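## Task

The shaft was withdrawn too far and several spacers dropped off, not just the blue one. Drive the shaft completely into the large housing block so that all the white spacers sit on it in the gap between the two blocks; the blue spacer must stay off the shaft.

## Robot and tools

Robot: two arms, left_arm and right_arm, each with a parallel two-finger gripper. Scene frame: origin at table-top height halfway between the nominal bases, +x reaching out over the table, +z up, left_arm on the +y side (arm names do not match image sides). Calibrated bases: left_arm at (+0.046, +0.306, +0.015) m, quat_wxyz (+1.000, 0, 0, +0.026); right_arm at (+0.037, -0.325, +0.026) m, quat_wxyz (+1.000, 0, 0, -0.008). A camera stand is fixed behind the arms. Loose objects may occasionally get a brief nudge.

Frames: every hand pose, velocity, target and wrist-camera pose an arm reports is in that arm's own base frame; the table and fixed cameras use the scene frame. Gripper fingers point along its +z and separate along its y. end_effector_position (m) is the spot between the pads, roughly 1 cm short of the tips; end_effector_quat_wxyz is its orientation. Printed values can be off by a few cm, more at long reach.

execute_actions(actions, cameras): actions is a list of actions; each action is a table of at most 15 rows, one row per 1/30 s control step; if shorter, its final row repeats to fill 15 steps. Every row has exactly 14 numbers in [-1, 1] covering both arms: left dx, dy, dz, rx, ry, rz, opening, then right dx, dy, dz, rx, ry, rz, opening. The first six per arm are an offset, not a pose: measured from that arm's Hand target as it was when the action began, along that arm's base axes; rows do not accumulate within an action, but each new action or call starts from the updated Hand target, so resending an offset moves further. Scale: 1.0 = 0.6 m or 180 degrees; rx, ry, rz form a single rotation vector turning about the Hand target position. A translation longer than 1.0 gets shortened. Opening is absolute: +1 fully open (0.094 m), -1 shut. Images are returned only for an empty actions list or when cameras names them (["all"], specific names, or [] for none).

move(target, speed, blend, opening_speed, grip_force, blocking, cameras): target is one 14-number row in the same layout, or a list of up to 15 rows; every row is an offset from the Hand targets at the start of the move, not from the previous row. Grippers travel straight lines, all arms finishing together, lasting at least 0.5 s and cut off at 10 s. speed: m/s, 0.002 to 2.9, default 0.25 (rotation up to twice that in rad/s), single value or one per target. blend: corner rounding in m for lists, default 0 meaning stop at each point. opening_speed: change per second on the -1..+1 scale, at least 0.2; use it to close gently. grip_force: N per pad, 10 to 50, one value or one per arm; it persists, starts at full, and lower values close slowly. blocking=false returns after about 0.5 s while motion continues. The move does not avoid obstacles or the other arm. Result ends with a move: line such as done, off_target, moving, held or fault, plus limits=paced (pose clipped) or limits=held (steps withheld). done means at rest within 10 mm and 2 degrees; neither done nor off_target tells you about contact.

wait(seconds 0 to 10): lets time pass holding the last commands; returns early if a running move finishes. stop(): brakes a running move. zoom_image(camera, region [x0, y0, x1, y1] in pixels, at most 504 by 504): enlarges part of the newest image of that camera. finished_scene(scene): the current scene's number; irreversible, so call it only when the shaft is fully seated and stays so untouched.

Cameras: cam_head_left, cam_head_right, cam_high, cam_low, cam_left_wrist, cam_right_wrist, each 672x504.

Reading results: Hand target is the last commanded pose after clipping; the next offsets start there. Orientation commands are clipped to 40 degrees from the measured one each step. Grippers often rest a few cm short from friction or weight; a further command (even all zeros) re-requests the target; if still short, send the gap as an offset. Sending 0 for all six pose numbers re-asserts the Hand target; always resend the desired opening, since 0 is a real half-open command. Tool commands lists current commands. grip_measured uses the -1..+1 scale and reads up to about 2.5 mm wide when empty; when squeezing a hard part it can read a few mm under the part's size. The final Joint positions entry per arm is opening in metres. Joint velocities "within noise" means at rest. Joint torques include gravity, have per-unit offsets and noise; joints 1 to 3 wrap at ±28 N m. Actions calls also list positions at some steps.

Joint ranges (rad): waist -2.618 to 3.054, shoulder 0 to 3.142, elbow 0 to 3.142 (straight at 2.901), wrist pitch ±1.571, wrist yaw ±1.571, wrist roll ±2.094.

Cautions: never let anything fall off the table or be left off it. Avoid drops, releasing parts that are still moving, fast impacts, and heavy shoves against the housing or other fixed items; contact force rises with speed and with how far the target lies beyond the contact. An arm blocked by something keeps pushing until you command its target back past the gripper. Keep the arms, grippers and wrist cameras from touching each other and never close one gripper on the other's fingers. Don't strain wrist camera cables. Route paths around an arm's own base, not close by it. Motors heat when holding loads, stretched out, or pushing unreachably: MOTOR HOT appears at 75 °C, at 90 °C the arm folds and goes idle, at 100 °C it collapses.

Each tool is called after ">>>" in YAML: its name, and indented under it one key for each argument.

## Session

>>> execute_actions:
  actions: []

Scene clock: 0.00 s.
left_arm: end_effector_position=(+0.4367, -0.0310, +0.0844) grip_measured=+1.000 end_effector_quat_wxyz=(+0.579, +0.055, +0.813, +0.030) | right_arm: end_effector_position=(+0.4343, +0.0105, +0.0938) grip_measured=+1.000 end_effector_quat_wxyz=(+0.608, +0.016, +0.786, -0.109)
Joint positions: left_arm=[-0.11 1.741 0.503 0.903 -0.089 0.087 0.094] | right_arm=[0.165 1.793 0.478 1.061 0.352 -0.068 0.094]
Joint velocities: within noise
Joint torques (N m): no reading
Motor temperatures (°C): left_arm=[25 27 34 34 24 25 29] | right_arm=[25 26 28 33 25 26 24]
Heat: left arm: 34 °C; right arm: 33 °C.
Hand target: left_arm +0.4385, -0.0312, +0.0889; +0.583, +0.054, +0.810, +0.029 | right_arm +0.4367, +0.0106, +0.1012; +0.616, +0.019, +0.780, -0.108
Tool commands: left_gripper/opening=+1.0 right_gripper/opening=+1.0

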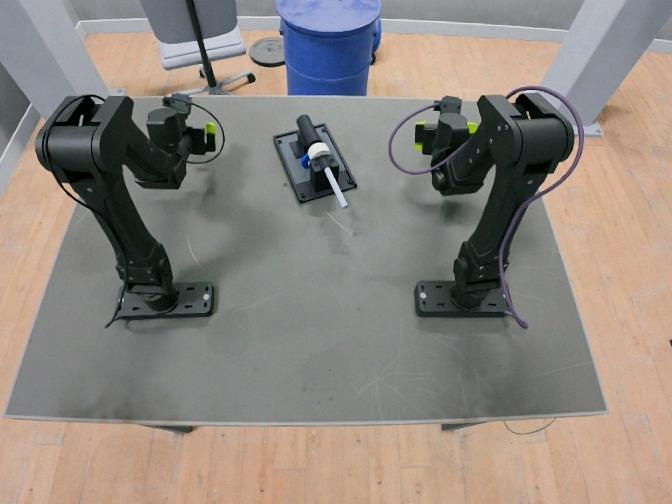

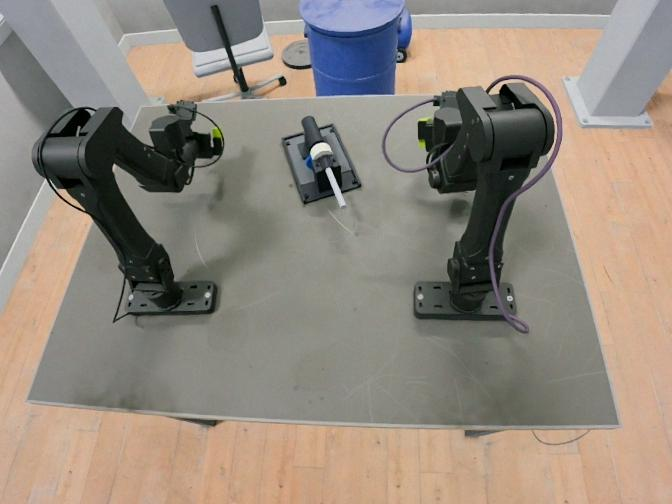

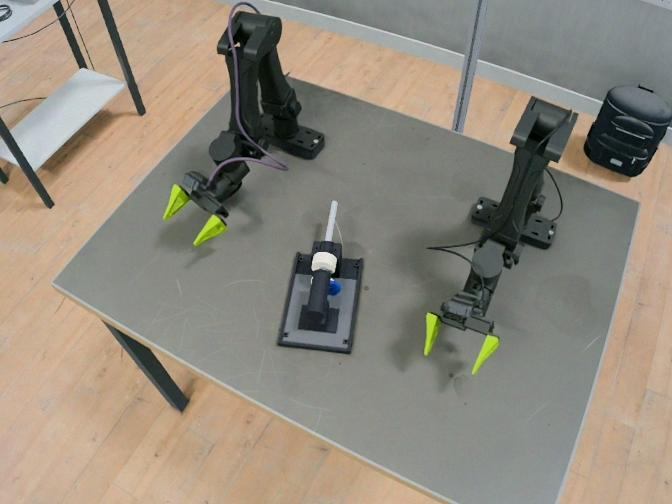

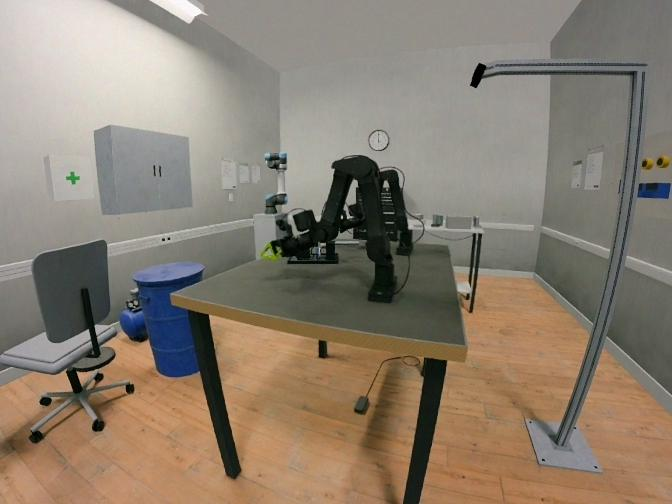

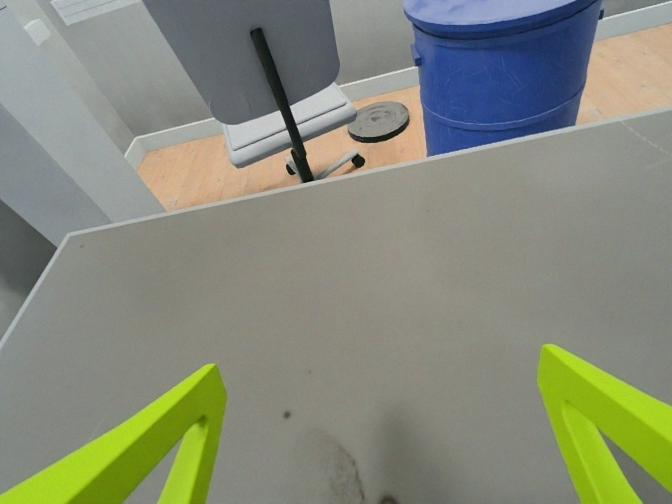

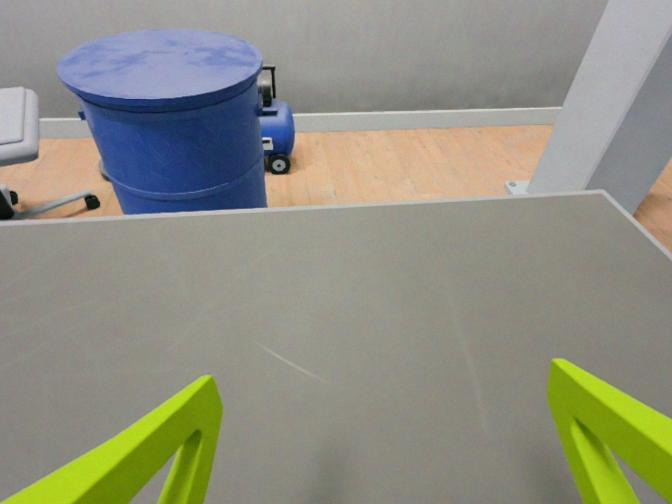

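>>> zoom_image:
  camera: "cam_head_left"
  region: [260, 100, 370, 220]

>>> zoom_image:
  camera: "cam_head_right"
  region: [260, 100, 380, 220]

>>> zoom_image:
  camera: "cam_high"
  region: [260, 190, 380, 370]

>>> zoom_image:
  camera: "cam_low"
  region: [270, 220, 360, 280]

Scaled by 4.200 from the camera's 672x504 image, which has a finer 960x720 frame.

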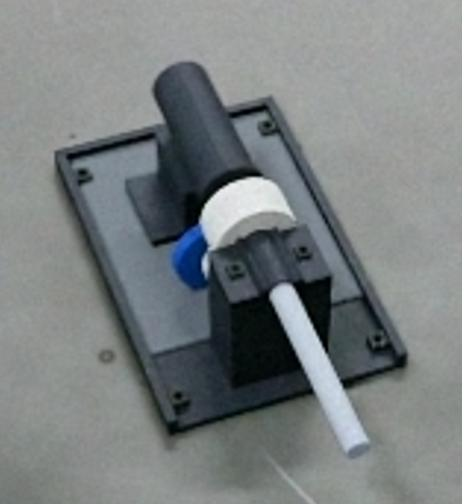

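Scaled by 4.200 from the camera's 672x504 image, which has a finer 960x720 frame.

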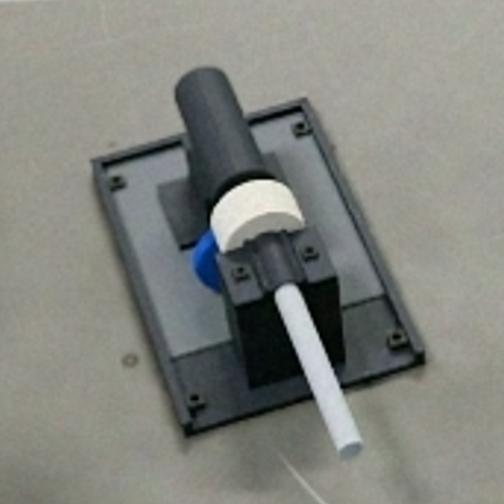

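Scaled by 2.800 from the camera's 672x504 image, which has a finer 960x720 frame.

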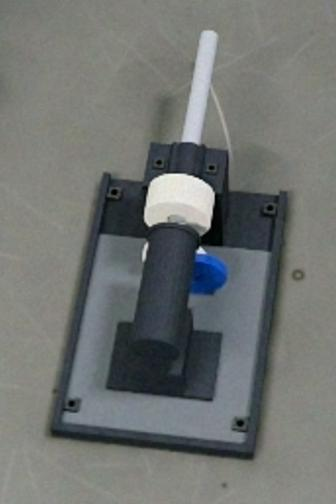

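Scaled by 5.600 from the camera's 672x504 image, which has a finer 960x720 frame.

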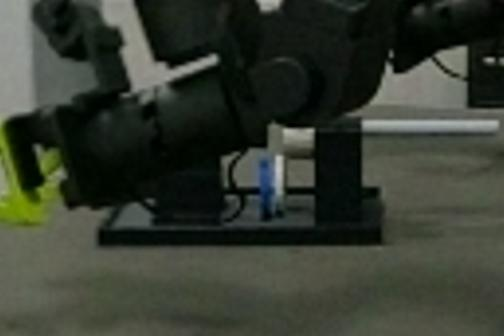

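>>> move:
  target:
    - [-0.05,-0.05,0.35,-0.01,0.2,0.018,1,0,0,0,0,0,0,1]
    - [-0.2275,-0.3513,0.35,-0.0197,0.3966,0.0367,1,0,0,0,0,0,0,1]
  blend: 0.03
  speed: 0.25
  cameras: ["all"]

Scene clock: 8.27 s.
left_arm: end_effector_position=(+0.3010, -0.2429, +0.2943) grip_measured=+1.000 end_effector_quat_wxyz=(+0.159, +0.006, +0.980, -0.123) | right_arm: end_effector_position=(+0.4343, +0.0105, +0.0938) grip_measured=+1.000 end_effector_quat_wxyz=(+0.608, +0.016, +0.786, -0.109)
Joint positions: left_arm=[-0.685 1.822 2.22 -1.564 -0.008 -0.671 0.094] | right_arm=[0.165 1.793 0.478 1.061 0.352 -0.068 0.094]
Joint torques (N m): left_arm=[0.49 -8.35 8.39 1.16 0.03 -0.05] | right_arm=[-0.05 -7.91 5.42 2.23 0.06 -0.01]
Heat: left arm: 35 °C; right arm: 35 °C.
Hand target: left_arm +0.3021, -0.2419, +0.2989; +0.000, +0.000, +1.000, +0.000 | right_arm +0.4367, +0.0106, +0.1012; +0.616, +0.019, +0.780, -0.108
Off the commanded pose: left_arm 0.005 m, 23 deg | right_arm 0.008 m, 1 deg.
joint sent to its limit (left arm) — joint 4 (wrist pitch), lower limit. The joint targets are off in orientation, not in position.
move: off_target (left_arm)

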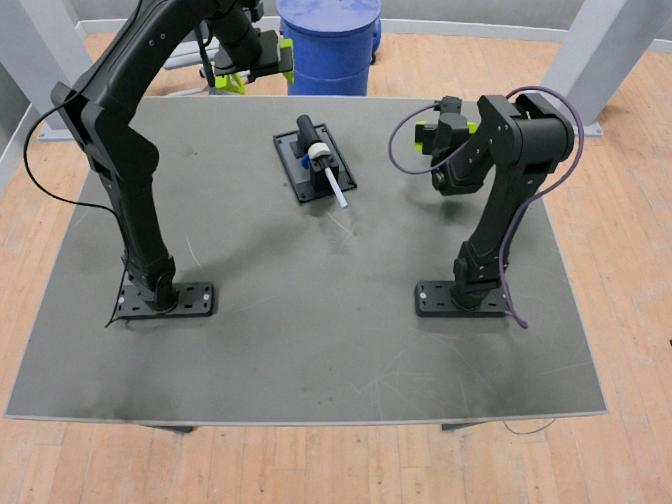

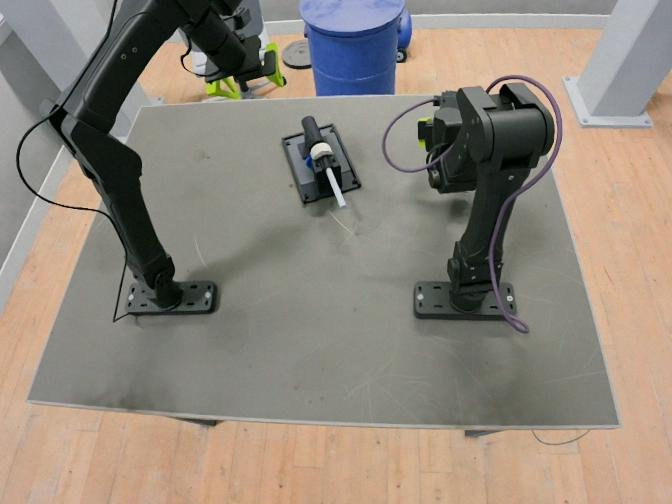

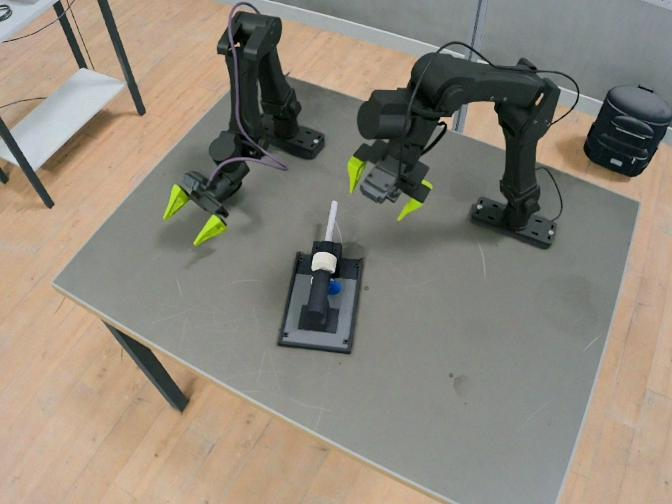

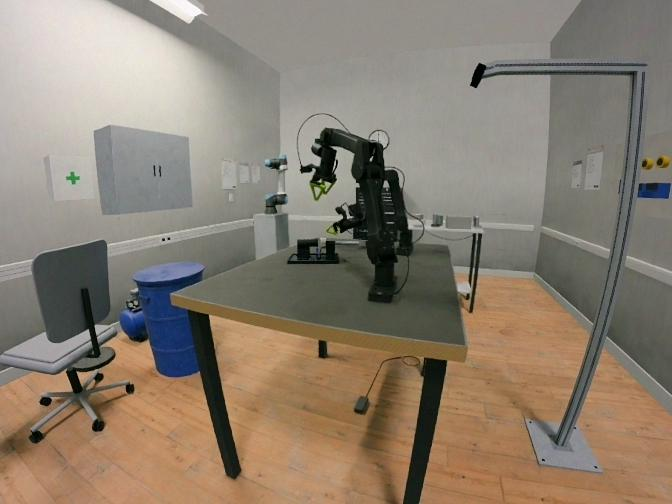

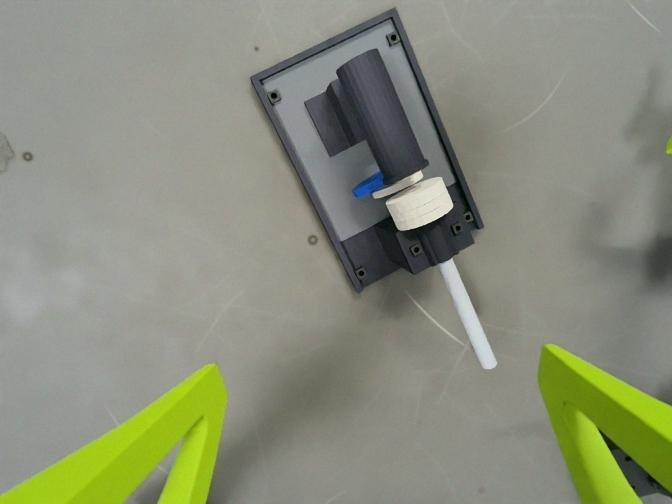

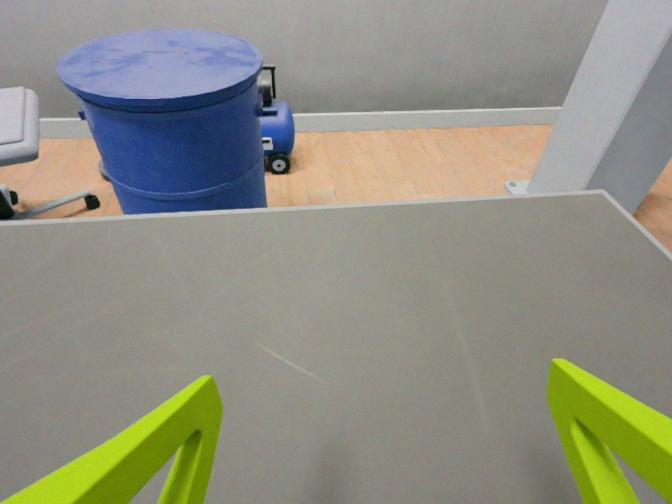

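>>> zoom_image:
  camera: "cam_left_wrist"
  region: [240, 0, 510, 300]

>>> zoom_image:
  camera: "cam_left_wrist"
  region: [340, 150, 500, 280]

Scaled by 1.680 from the camera's 672x504 image, which has a finer 960x720 frame.

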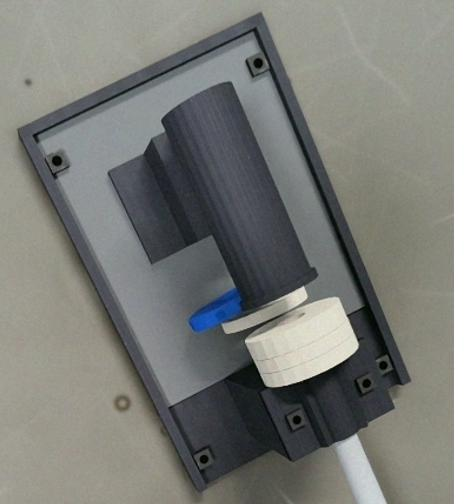

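Scaled by 3.150 from the camera's 672x504 image, which has a finer 960x720 frame.

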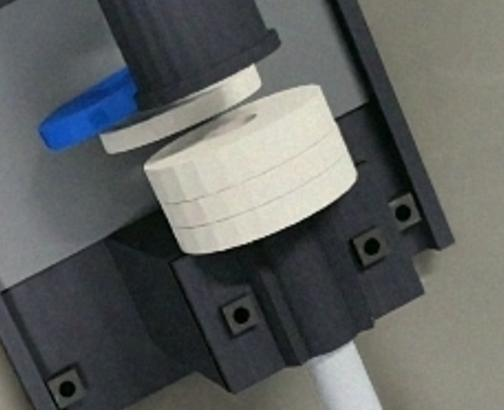

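>>> move:
  target: [0.110,0.194,-0.2565,-0.2596,-0.2596,-0.4497,1,0,0,0,0,0,0,1]
  speed: 0.25
  cameras: ["cam_left_wrist","cam_high"]

Scene clock: 18.43 s.
left_arm: end_effector_position=(+0.3638, -0.1242, +0.1422) grip_measured=+1.000 end_effector_quat_wxyz=(+0.348, +0.617, +0.617, -0.344) | right_arm: end_effector_position=(+0.4343, +0.0105, +0.0938) grip_measured=+1.000 end_effector_quat_wxyz=(+0.608, +0.016, +0.786, -0.109)
Joint positions: left_arm=[0.079 1.987 1.53 -1.235 1.018 1.717 0.094] | right_arm=[0.165 1.793 0.478 1.061 0.352 -0.068 0.094]
Joint torques (N m): left_arm=[0.14 -8.87 8.91 0.17 0.59 0.06] | right_arm=[-0.05 -7.92 5.42 2.23 0.06 -0.01]
Heat: left arm: 36 °C; right arm: 36 °C.
Hand target: left_arm +0.3680, -0.1255, +0.1450; +0.354, +0.612, +0.612, -0.353 | right_arm +0.4367, +0.0106, +0.1012; +0.616, +0.019, +0.780, -0.108
Off the commanded pose: left_arm 0.005 m, 1 deg | right_arm 0.008 m, 1 deg.
move: done
Images, in order (width x height): cam_high 672x504, cam_left_wrist 672x504.

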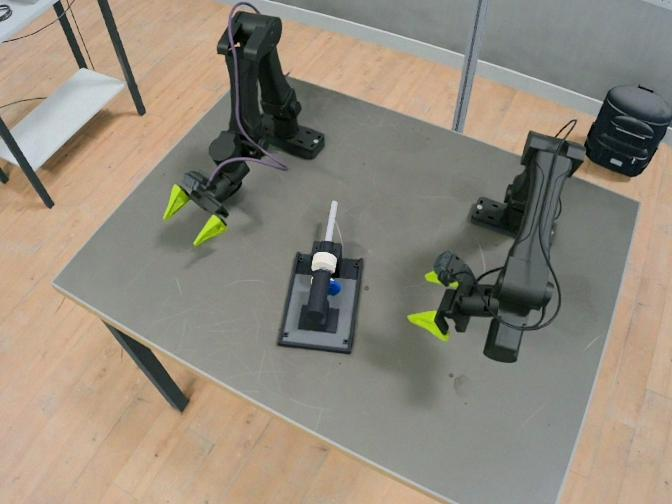

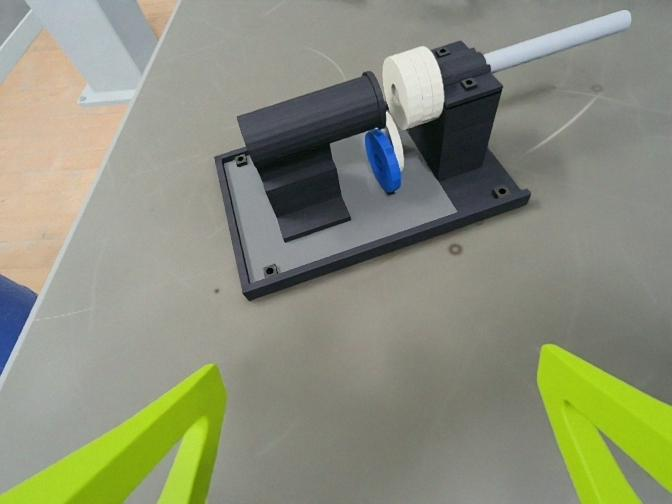

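>>> zoom_image:
  camera: "cam_left_wrist"
  region: [330, 20, 530, 220]

>>> zoom_image:
  camera: "cam_left_wrist"
  region: [200, 0, 640, 310]

Scaled by 2.520 from the camera's 672x504 image, which has a finer 960x720 frame.

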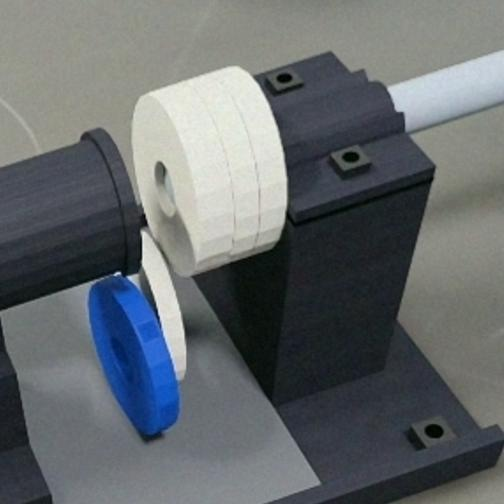

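Scaled by 1.145 from the camera's 672x504 image, which has a finer 960x720 frame.

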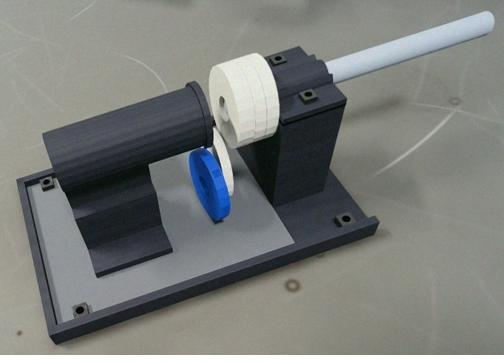

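>>> move:
  target: [0,0,0,0,0,0,1,-0.0933,0.2342,0.0547,-0.0304,0.1165,0.5399,1]
  speed: 0.25
  cameras: ["cam_right_wrist","cam_high"]

Scene clock: 35.43 s.
left_arm: end_effector_position=(+0.3636, -0.1242, +0.1422) grip_measured=+1.000 end_effector_quat_wxyz=(+0.347, +0.617, +0.616, -0.345) | right_arm: end_effector_position=(+0.3765, +0.1461, +0.1296) grip_measured=+1.000 end_effector_quat_wxyz=(-0.347, +0.614, -0.621, -0.343)
Joint positions: left_arm=[0.079 1.987 1.53 -1.236 1.018 1.719 0.094] | right_arm=[-0.022 2.01 1.516 -1.095 -1.019 -1.591 0.094]
Joint torques (N m): left_arm=[0.13 -8.85 8.94 0.18 0.6 0.08] | right_arm=[0.44 -8.73 8.69 0.23 -0.81 -0.11]
Heat: left arm: 37 °C; right arm: 36 °C.
Hand target: left_arm +0.3680, -0.1255, +0.1450; +0.354, +0.612, +0.612, -0.353 | right_arm +0.3807, +0.1512, +0.1339; -0.353, +0.612, -0.612, -0.354
Off the commanded pose: left_arm 0.005 m, 1 deg | right_arm 0.008 m, 2 deg.
move: done
Images, in order (width x height): cam_high 672x504, cam_right_wrist 672x504.

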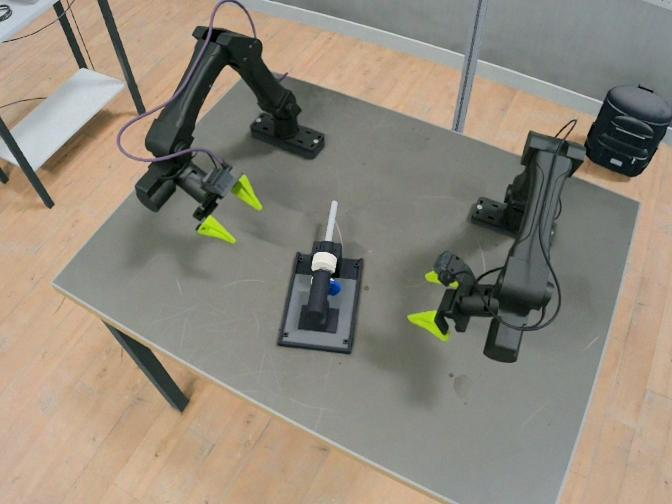

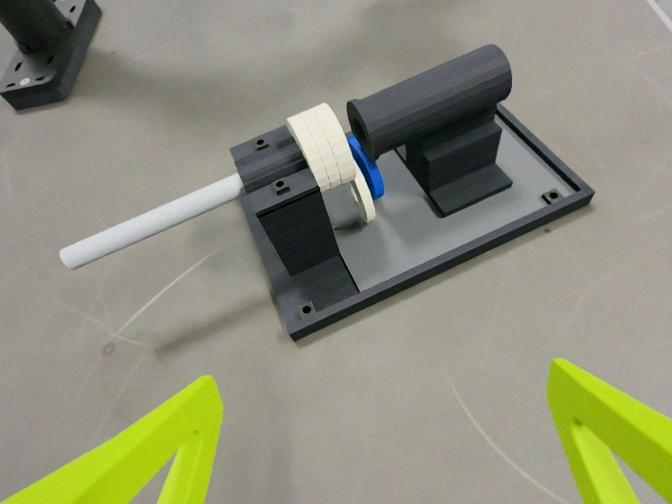

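>>> zoom_image:
  camera: "cam_right_wrist"
  region: [220, 40, 600, 340]

>>> zoom_image:
  camera: "cam_right_wrist"
  region: [270, 90, 420, 240]

Scaled by 1.326 from the camera's 672x504 image, which has a finer 960x720 frame.

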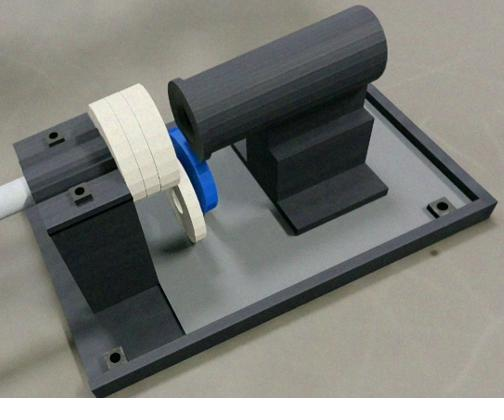

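Scaled by 3.360 from the camera's 672x504 image, which has a finer 960x720 frame.

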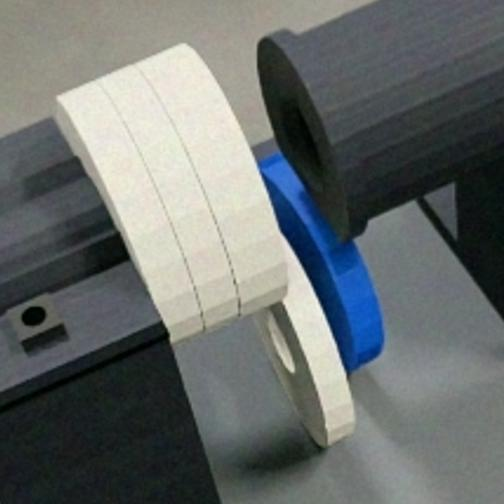

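>>> zoom_image:
  camera: "cam_high"
  region: [160, 160, 270, 250]

>>> zoom_image:
  camera: "cam_right_wrist"
  region: [0, 330, 672, 504]

Scaled by 4.582 from the camera's 672x504 image, which has a finer 960x720 frame.

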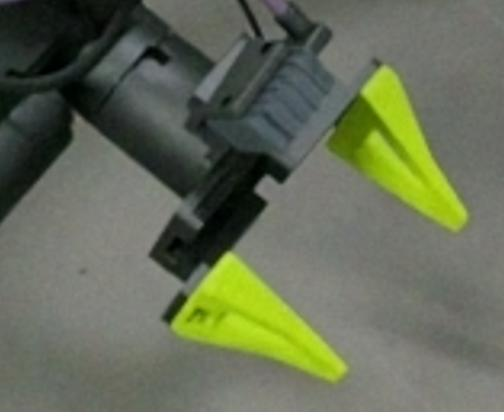

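Region (0, 330, 672, 504) is 672x174 pixels. A region can be at most 504 by 504 pixels.

>>> move:
  target: [-0.10,0,0,0,0,0,1,0,0,0,0,0,0,1]
  speed: 0.2
  cameras: ["cam_left_wrist"]

>>> move:
  target: [0,-0.0866,-0.05,0,0,0,1,0,0,0,0,0,0,1]
  speed: 0.2
  cameras: ["cam_left_wrist"]

Scene clock: 41.83 s.
left_arm: end_effector_position=(+0.3089, -0.1253, +0.1383) grip_measured=+1.000 end_effector_quat_wxyz=(+0.339, +0.611, +0.619, -0.358) | right_arm: end_effector_position=(+0.3764, +0.1462, +0.1296) grip_measured=+1.000 end_effector_quat_wxyz=(-0.347, +0.614, -0.621, -0.343)
Joint positions: left_arm=[0.091 1.822 1.283 -1.216 1.02 1.753 0.094] | right_arm=[-0.022 2.01 1.516 -1.097 -1.019 -1.593 0.094]
Joint torques (N m): left_arm=[0.46 -11.28 5.04 0.32 0.55 0.08] | right_arm=[0.43 -8.69 8.72 0.23 -0.8 -0.11]
Heat: left arm: 37 °C; right arm: 35 °C.
Hand target: left_arm +0.3081, -0.1255, +0.1450; +0.354, +0.612, +0.612, -0.353 | right_arm +0.3808, +0.1512, +0.1339; -0.353, +0.613, -0.612, -0.354
Off the commanded pose: left_arm 0.007 m, 2 deg | right_arm 0.008 m, 2 deg.
move: done
Images, in order (width x height): cam_left_wrist 672x504.

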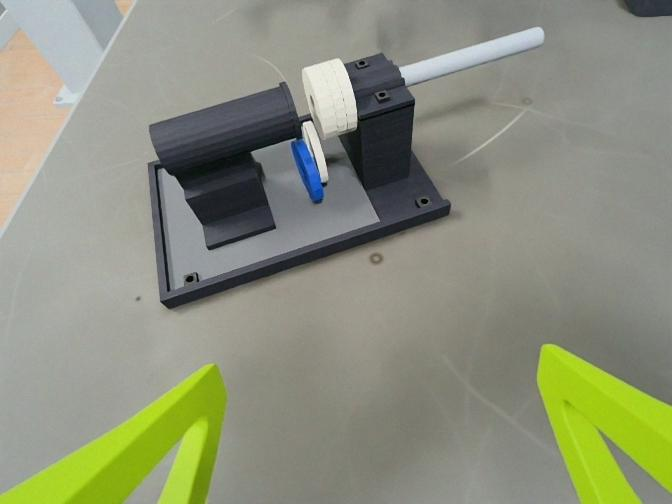

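Scene clock: 43.27 s.
left_arm: end_effector_position=(+0.3103, -0.1756, +0.1060) grip_measured=+1.000 end_effector_quat_wxyz=(+0.342, +0.611, +0.619, -0.355) | right_arm: end_effector_position=(+0.3764, +0.1462, +0.1296) grip_measured=+1.000 end_effector_quat_wxyz=(-0.347, +0.614, -0.621, -0.343)
Joint positions: left_arm=[-0.07 1.793 1.112 -0.793 1.029 1.433 0.094] | right_arm=[-0.022 2.01 1.516 -1.097 -1.019 -1.593 0.094]
Joint torques (N m): left_arm=[-0.25 -11.73 5.3 0.76 0.52 -0.06] | right_arm=[0.43 -8.68 8.73 0.22 -0.8 -0.11]
Heat: left arm: 37 °C; right arm: 34 °C.
Hand target: left_arm +0.3081, -0.1775, +0.1150; +0.354, +0.612, +0.612, -0.353 | right_arm +0.3808, +0.1512, +0.1339; -0.353, +0.613, -0.612, -0.354
Off the commanded pose: left_arm 0.009 m, 2 deg | right_arm 0.008 m, 2 deg.
move: done
Images, in order (width x height): cam_left_wrist 672x504.

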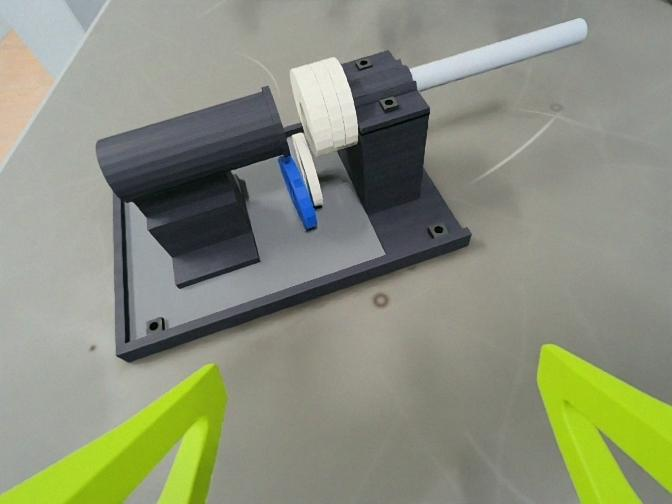

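>>> zoom_image:
  camera: "cam_left_wrist"
  region: [240, 40, 440, 240]

Scaled by 2.520 from the camera's 672x504 image, which has a finer 960x720 frame.

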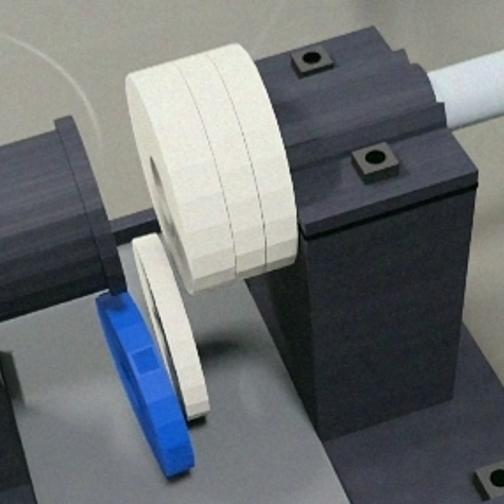

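>>> move:
  target: [0.012,-0.1042,-0.0842,0,0,0.1194,0,0,0,0,0,0,0,1]
  speed: 0.15
  cameras: ["cam_left_wrist","cam_right_wrist"]

Scene clock: 76.10 s.
left_arm: end_effector_position=(+0.3185, -0.2389, +0.0632) grip_measured=+0.003 end_effector_quat_wxyz=(+0.412, +0.487, +0.718, -0.279) | right_arm: end_effector_position=(+0.3764, +0.1462, +0.1296) grip_measured=+1.000 end_effector_quat_wxyz=(-0.347, +0.614, -0.621, -0.343)
Joint positions: left_arm=[-0.35 1.679 0.642 0.316 0.7 0.515 0.047] | right_arm=[-0.022 2.01 1.516 -1.097 -1.019 -1.593 0.094]
Joint torques (N m): left_arm=[-0.51 -8.35 5.01 1.86 0.2 -0.07] | right_arm=[0.43 -8.69 8.73 0.22 -0.8 -0.11]
Heat: left arm: 34 °C; right arm: 32 °C.
Hand target: left_arm +0.3152, -0.2400, +0.0645; +0.413, +0.487, +0.716, -0.281 | right_arm +0.3808, +0.1512, +0.1339; -0.353, +0.613, -0.612, -0.354
Off the commanded pose: left_arm 0.004 m, 0 deg | right_arm 0.008 m, 2 deg.
move: done
Images, in order (width x height): cam_left_wrist 672x504, cam_right_wrist 672x504.

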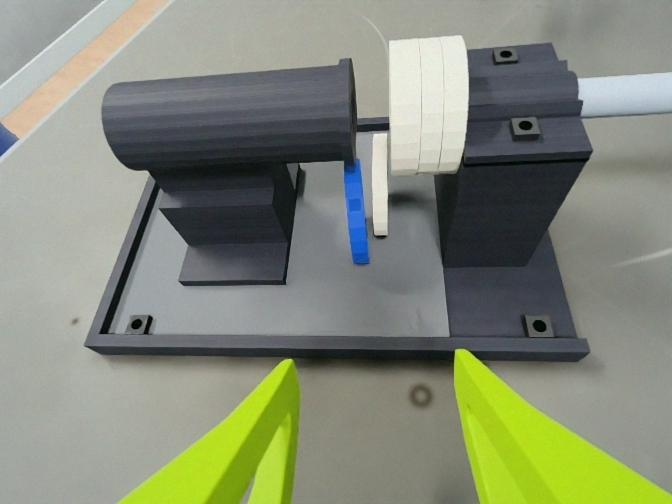

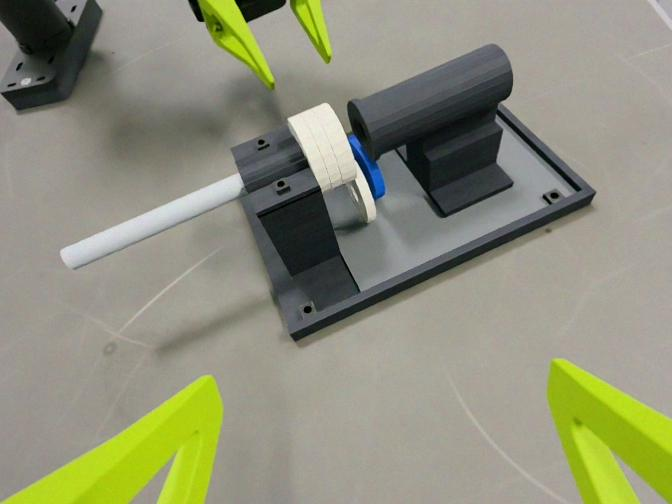

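>>> zoom_image:
  camera: "cam_left_wrist"
  region: [320, 20, 520, 280]

Scaled by 1.938 from the camera's 672x504 image, which has a finer 960x720 frame.

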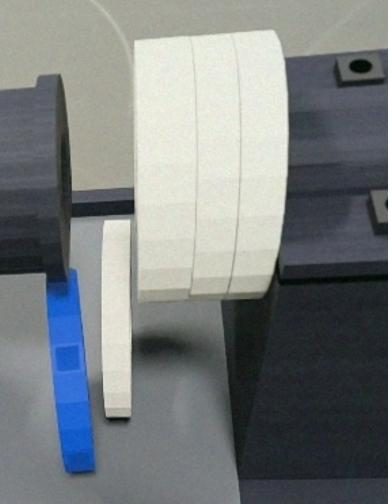

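>>> move:
  target: [0.0333,-0.0565,-0.0378,0,0,0,0,0,0,0,0,0,0,1]
  speed: 0.15
  cameras: ["cam_left_wrist","cam_right_wrist"]

Scene clock: 92.00 s.
left_arm: end_effector_position=(+0.3294, -0.2694, +0.0401) grip_measured=+0.003 end_effector_quat_wxyz=(+0.409, +0.487, +0.719, -0.280) | right_arm: end_effector_position=(+0.3764, +0.1462, +0.1296) grip_measured=+1.000 end_effector_quat_wxyz=(-0.347, +0.614, -0.621, -0.343)
Joint positions: left_arm=[-0.433 1.832 0.695 0.451 0.638 0.449 0.047] | right_arm=[-0.022 2.01 1.516 -1.097 -1.019 -1.593 0.094]
Joint torques (N m): left_arm=[-0.39 -6.89 7.82 1.92 0.18 -0.06] | right_arm=[0.44 -8.68 8.72 0.23 -0.79 -0.11]
Heat: left arm: 34 °C; right arm: 32 °C.
Hand target: left_arm +0.3351, -0.2739, +0.0417; +0.413, +0.487, +0.716, -0.281 | right_arm +0.3808, +0.1512, +0.1339; -0.353, +0.613, -0.612, -0.354
Off the commanded pose: left_arm 0.008 m, 1 deg | right_arm 0.008 m, 2 deg.
move: done
Images, in order (width x height): cam_left_wrist 672x504, cam_right_wrist 672x504.

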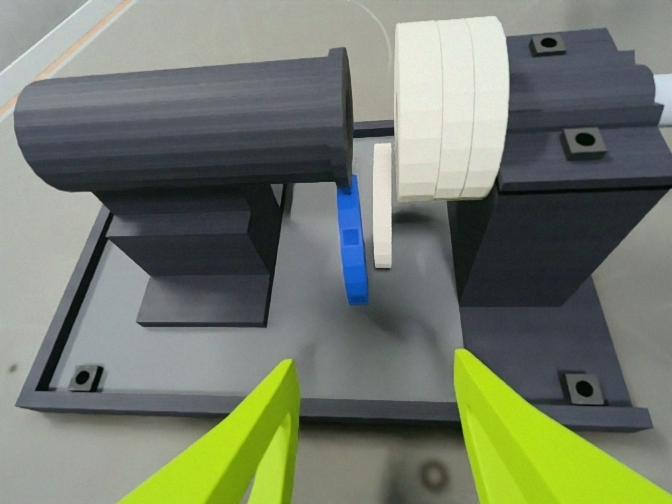

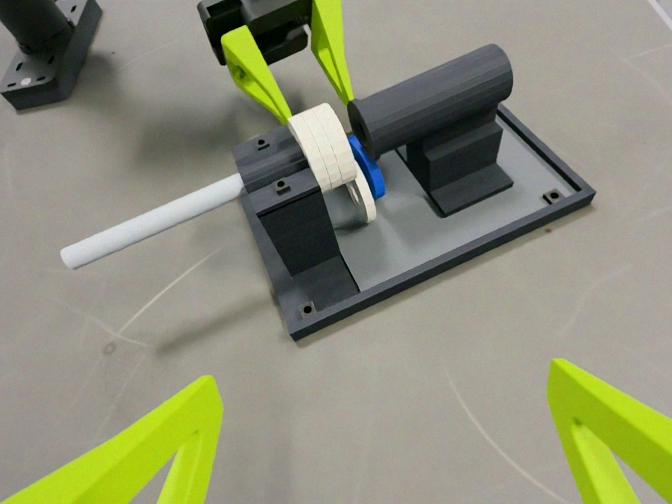

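>>> move:
  target: [0.0212,-0.0243,-0.0220,0,0,0,0,0,0,0,0,0,0,1]
  speed: 0.1
  cameras: ["cam_left_wrist","cam_right_wrist"]

Scene clock: 94.50 s.
left_arm: end_effector_position=(+0.3427, -0.2835, +0.0275) grip_measured=+0.003 end_effector_quat_wxyz=(+0.409, +0.487, +0.719, -0.280) | right_arm: end_effector_position=(+0.3764, +0.1462, +0.1296) grip_measured=+1.000 end_effector_quat_wxyz=(-0.347, +0.614, -0.621, -0.343)
Joint positions: left_arm=[-0.456 1.93 0.757 0.497 0.619 0.43 0.047] | right_arm=[-0.022 2.01 1.516 -1.097 -1.019 -1.593 0.094]
Joint torques (N m): left_arm=[-0.46 -7.71 7.64 1.94 0.17 -0.07] | right_arm=[0.42 -8.69 8.73 0.23 -0.8 -0.11]
Heat: left arm: 35 °C; right arm: 32 °C.
Hand target: left_arm +0.3480, -0.2884, +0.0286; +0.414, +0.487, +0.716, -0.281 | right_arm +0.3808, +0.1512, +0.1339; -0.353, +0.613, -0.612, -0.354
Off the commanded pose: left_arm 0.007 m, 1 deg | right_arm 0.008 m, 2 deg.
move: done
Images, in order (width x height): cam_left_wrist 672x504, cam_right_wrist 672x504.

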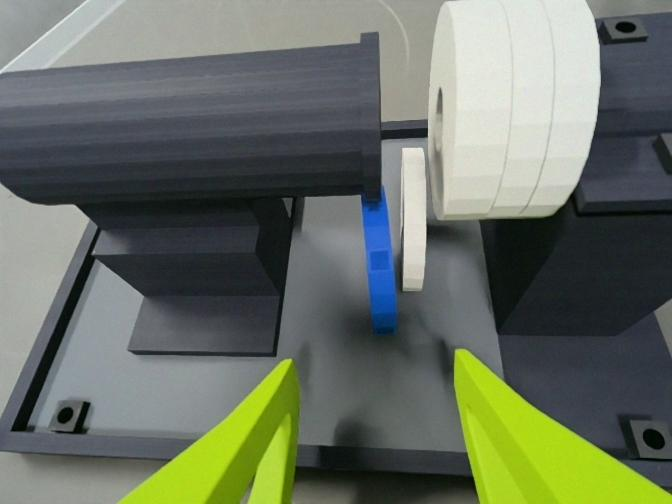

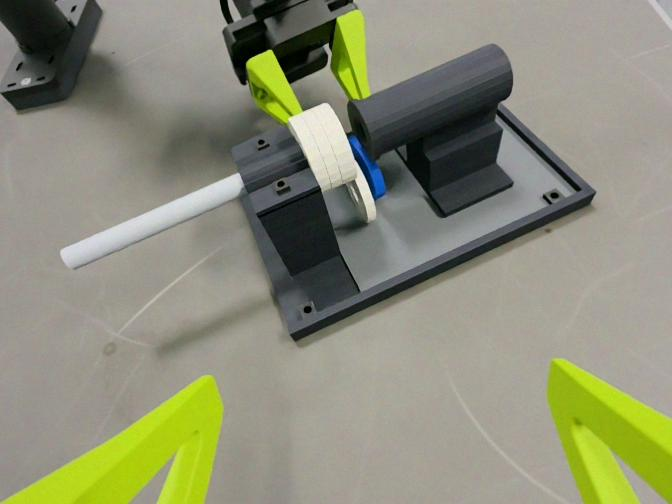

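>>> move:
  target: [0.0117,-0.0293,-0.0175,0,0,0,-0.36,0,0,0,0,0,0,1]
  speed: 0.08
  cameras: ["cam_left_wrist","cam_right_wrist"]

Scene clock: 96.90 s.
left_arm: end_effector_position=(+0.3500, -0.3012, +0.0180) grip_measured=-0.357 end_effector_quat_wxyz=(+0.409, +0.488, +0.718, -0.280) | right_arm: end_effector_position=(+0.3764, +0.1462, +0.1296) grip_measured=+1.000 end_effector_quat_wxyz=(-0.347, +0.614, -0.621, -0.343)
Joint positions: left_arm=[-0.494 2.004 0.81 0.536 0.59 0.403 0.03] | right_arm=[-0.022 2.01 1.516 -1.097 -1.019 -1.593 0.094]
Joint torques (N m): left_arm=[-0.44 -8.21 7.53 1.96 0.16 -0.06] | right_arm=[0.43 -8.7 8.72 0.22 -0.81 -0.11]
Heat: left arm: 35 °C; right arm: 32 °C.
Hand target: left_arm +0.3550, -0.3060, +0.0182; +0.414, +0.487, +0.716, -0.281 | right_arm +0.3808, +0.1512, +0.1339; -0.353, +0.613, -0.612, -0.354
Off the commanded pose: left_arm 0.007 m, 1 deg | right_arm 0.008 m, 2 deg.
move: done
Images, in order (width x height): cam_left_wrist 672x504, cam_right_wrist 672x504.

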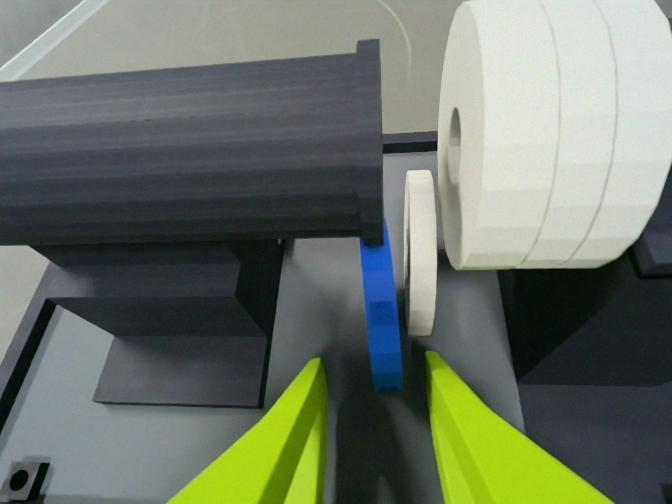

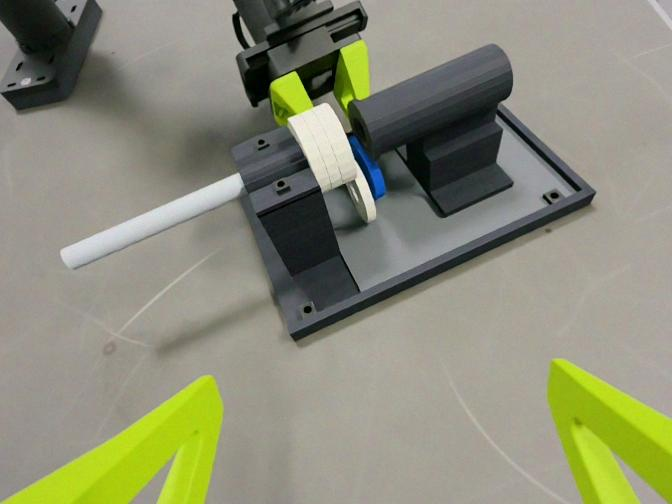

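>>> move:
  target: [0,0,0,0,0,0,-1,0,0,0,0,0,0,1]
  speed: 0.08
  grip_force: [20,50]
  cameras: ["cam_left_wrist","cam_right_wrist"]

Scene clock: 99.93 s.
left_arm: end_effector_position=(+0.3501, -0.3012, +0.0181) grip_measured=-0.839 end_effector_quat_wxyz=(+0.410, +0.487, +0.719, -0.280) | right_arm: end_effector_position=(+0.3764, +0.1462, +0.1296) grip_measured=+1.000 end_effector_quat_wxyz=(-0.347, +0.614, -0.621, -0.343)
Joint positions: left_arm=[-0.494 2.004 0.81 0.536 0.59 0.402 0.008] | right_arm=[-0.022 2.01 1.516 -1.097 -1.019 -1.593 0.094]
Joint torques (N m): left_arm=[-0.43 -8.21 7.56 1.96 0.15 -0.06] | right_arm=[0.43 -8.69 8.73 0.22 -0.8 -0.11]
Heat: left arm: 35 °C; right arm: 32 °C.
Hand target: left_arm +0.3550, -0.3060, +0.0182; +0.414, +0.487, +0.716, -0.281 | right_arm +0.3808, +0.1512, +0.1339; -0.353, +0.613, -0.612, -0.354
Off the commanded pose: left_arm 0.007 m, 1 deg | right_arm 0.008 m, 2 deg.
grip_force (N): 20, 50
move: done
Images, in order (width x height): cam_left_wrist 672x504, cam_right_wrist 672x504.

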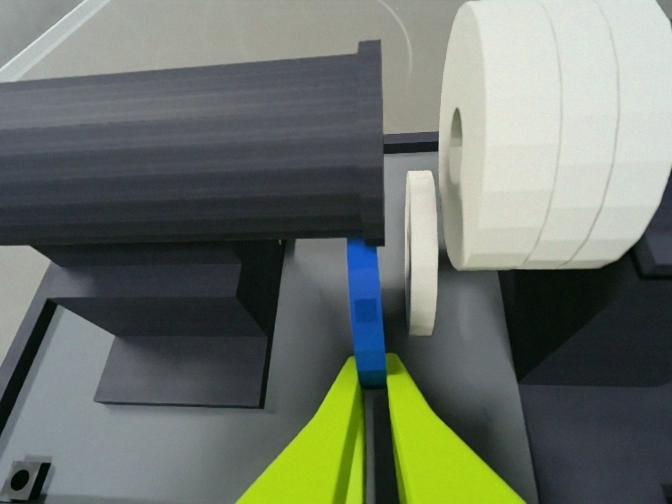

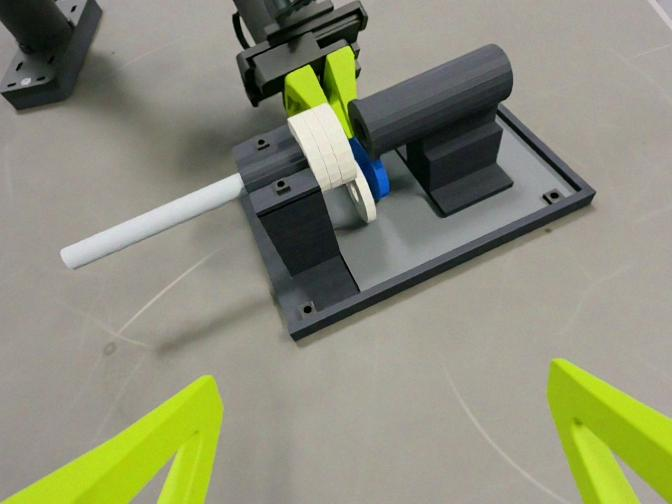

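>>> move:
  target:
    - [-0.0122,0.031,0.005,0,0,0,-1,0,0,0,0,0,0,1]
    - [-0.0336,0.0853,0.0833,0,0,0,-1,0,0,0,0,0,0,1]
    - [0.105,0.2967,0.12,-0.16,0.401,0.25,-1,0,0,0,0,0,0,1]
  speed: [0.06,0.12,0.2]
  blend: [0.005,0.02,0]
  cameras: ["cam_left_wrist","cam_right_wrist","cam_high"]

Scene clock: 108.90 s.
left_arm: end_effector_position=(+0.4128, -0.1278, +0.0875) grip_measured=-0.839 end_effector_quat_wxyz=(+0.099, -0.164, +0.854, -0.485) | right_arm: end_effector_position=(+0.3764, +0.1462, +0.1296) grip_measured=+1.000 end_effector_quat_wxyz=(-0.347, +0.614, -0.621, -0.343)
Joint positions: left_arm=[0.041 1.888 1.112 -0.272 0.94 -0.608 0.008] | right_arm=[-0.022 2.01 1.516 -1.097 -1.019 -1.593 0.094]
Joint torques (N m): left_arm=[0.28 -8.39 9.4 1.23 0.49 0.02] | right_arm=[0.43 -8.69 8.73 0.22 -0.8 -0.11]
Heat: left arm: 35 °C; right arm: 31 °C.
Hand target: left_arm +0.4180, -0.1281, +0.0902; +0.096, -0.161, +0.851, -0.491 | right_arm +0.3808, +0.1512, +0.1339; -0.353, +0.613, -0.612, -0.354
Off the commanded pose: left_arm 0.006 m, 1 deg | right_arm 0.008 m, 2 deg.
grip_force (N): 20, 50
move: done
Images, in order (width x height): cam_high 672x504, cam_left_wrist 672x504, cam_right_wrist 672x504.

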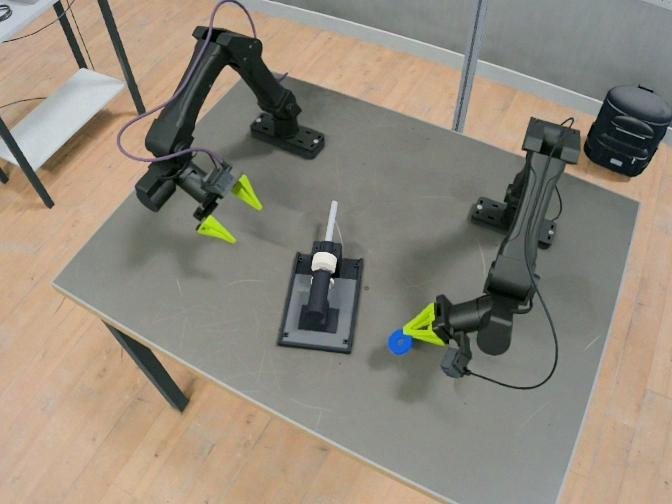

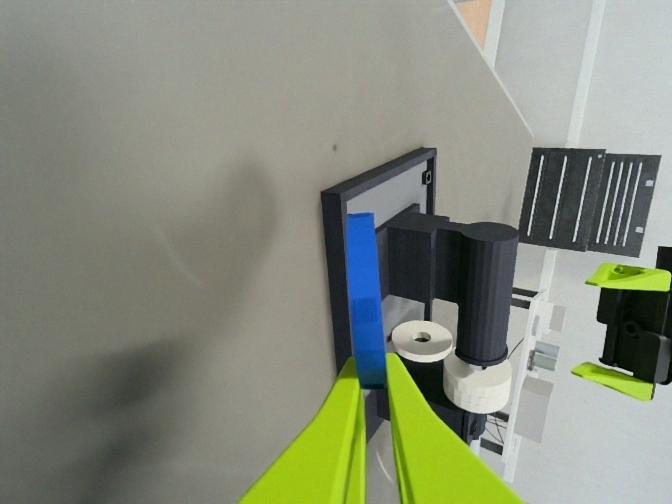

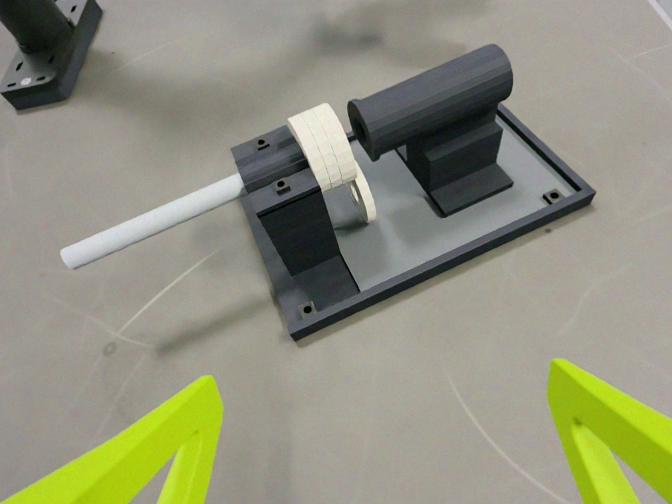

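>>> zoom_image:
  camera: "cam_left_wrist"
  region: [320, 130, 560, 470]

Scaled by 1.482 from the camera's 672x504 image, which has a finer 960x720 frame.

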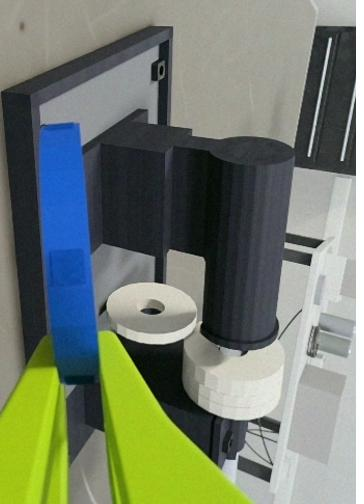

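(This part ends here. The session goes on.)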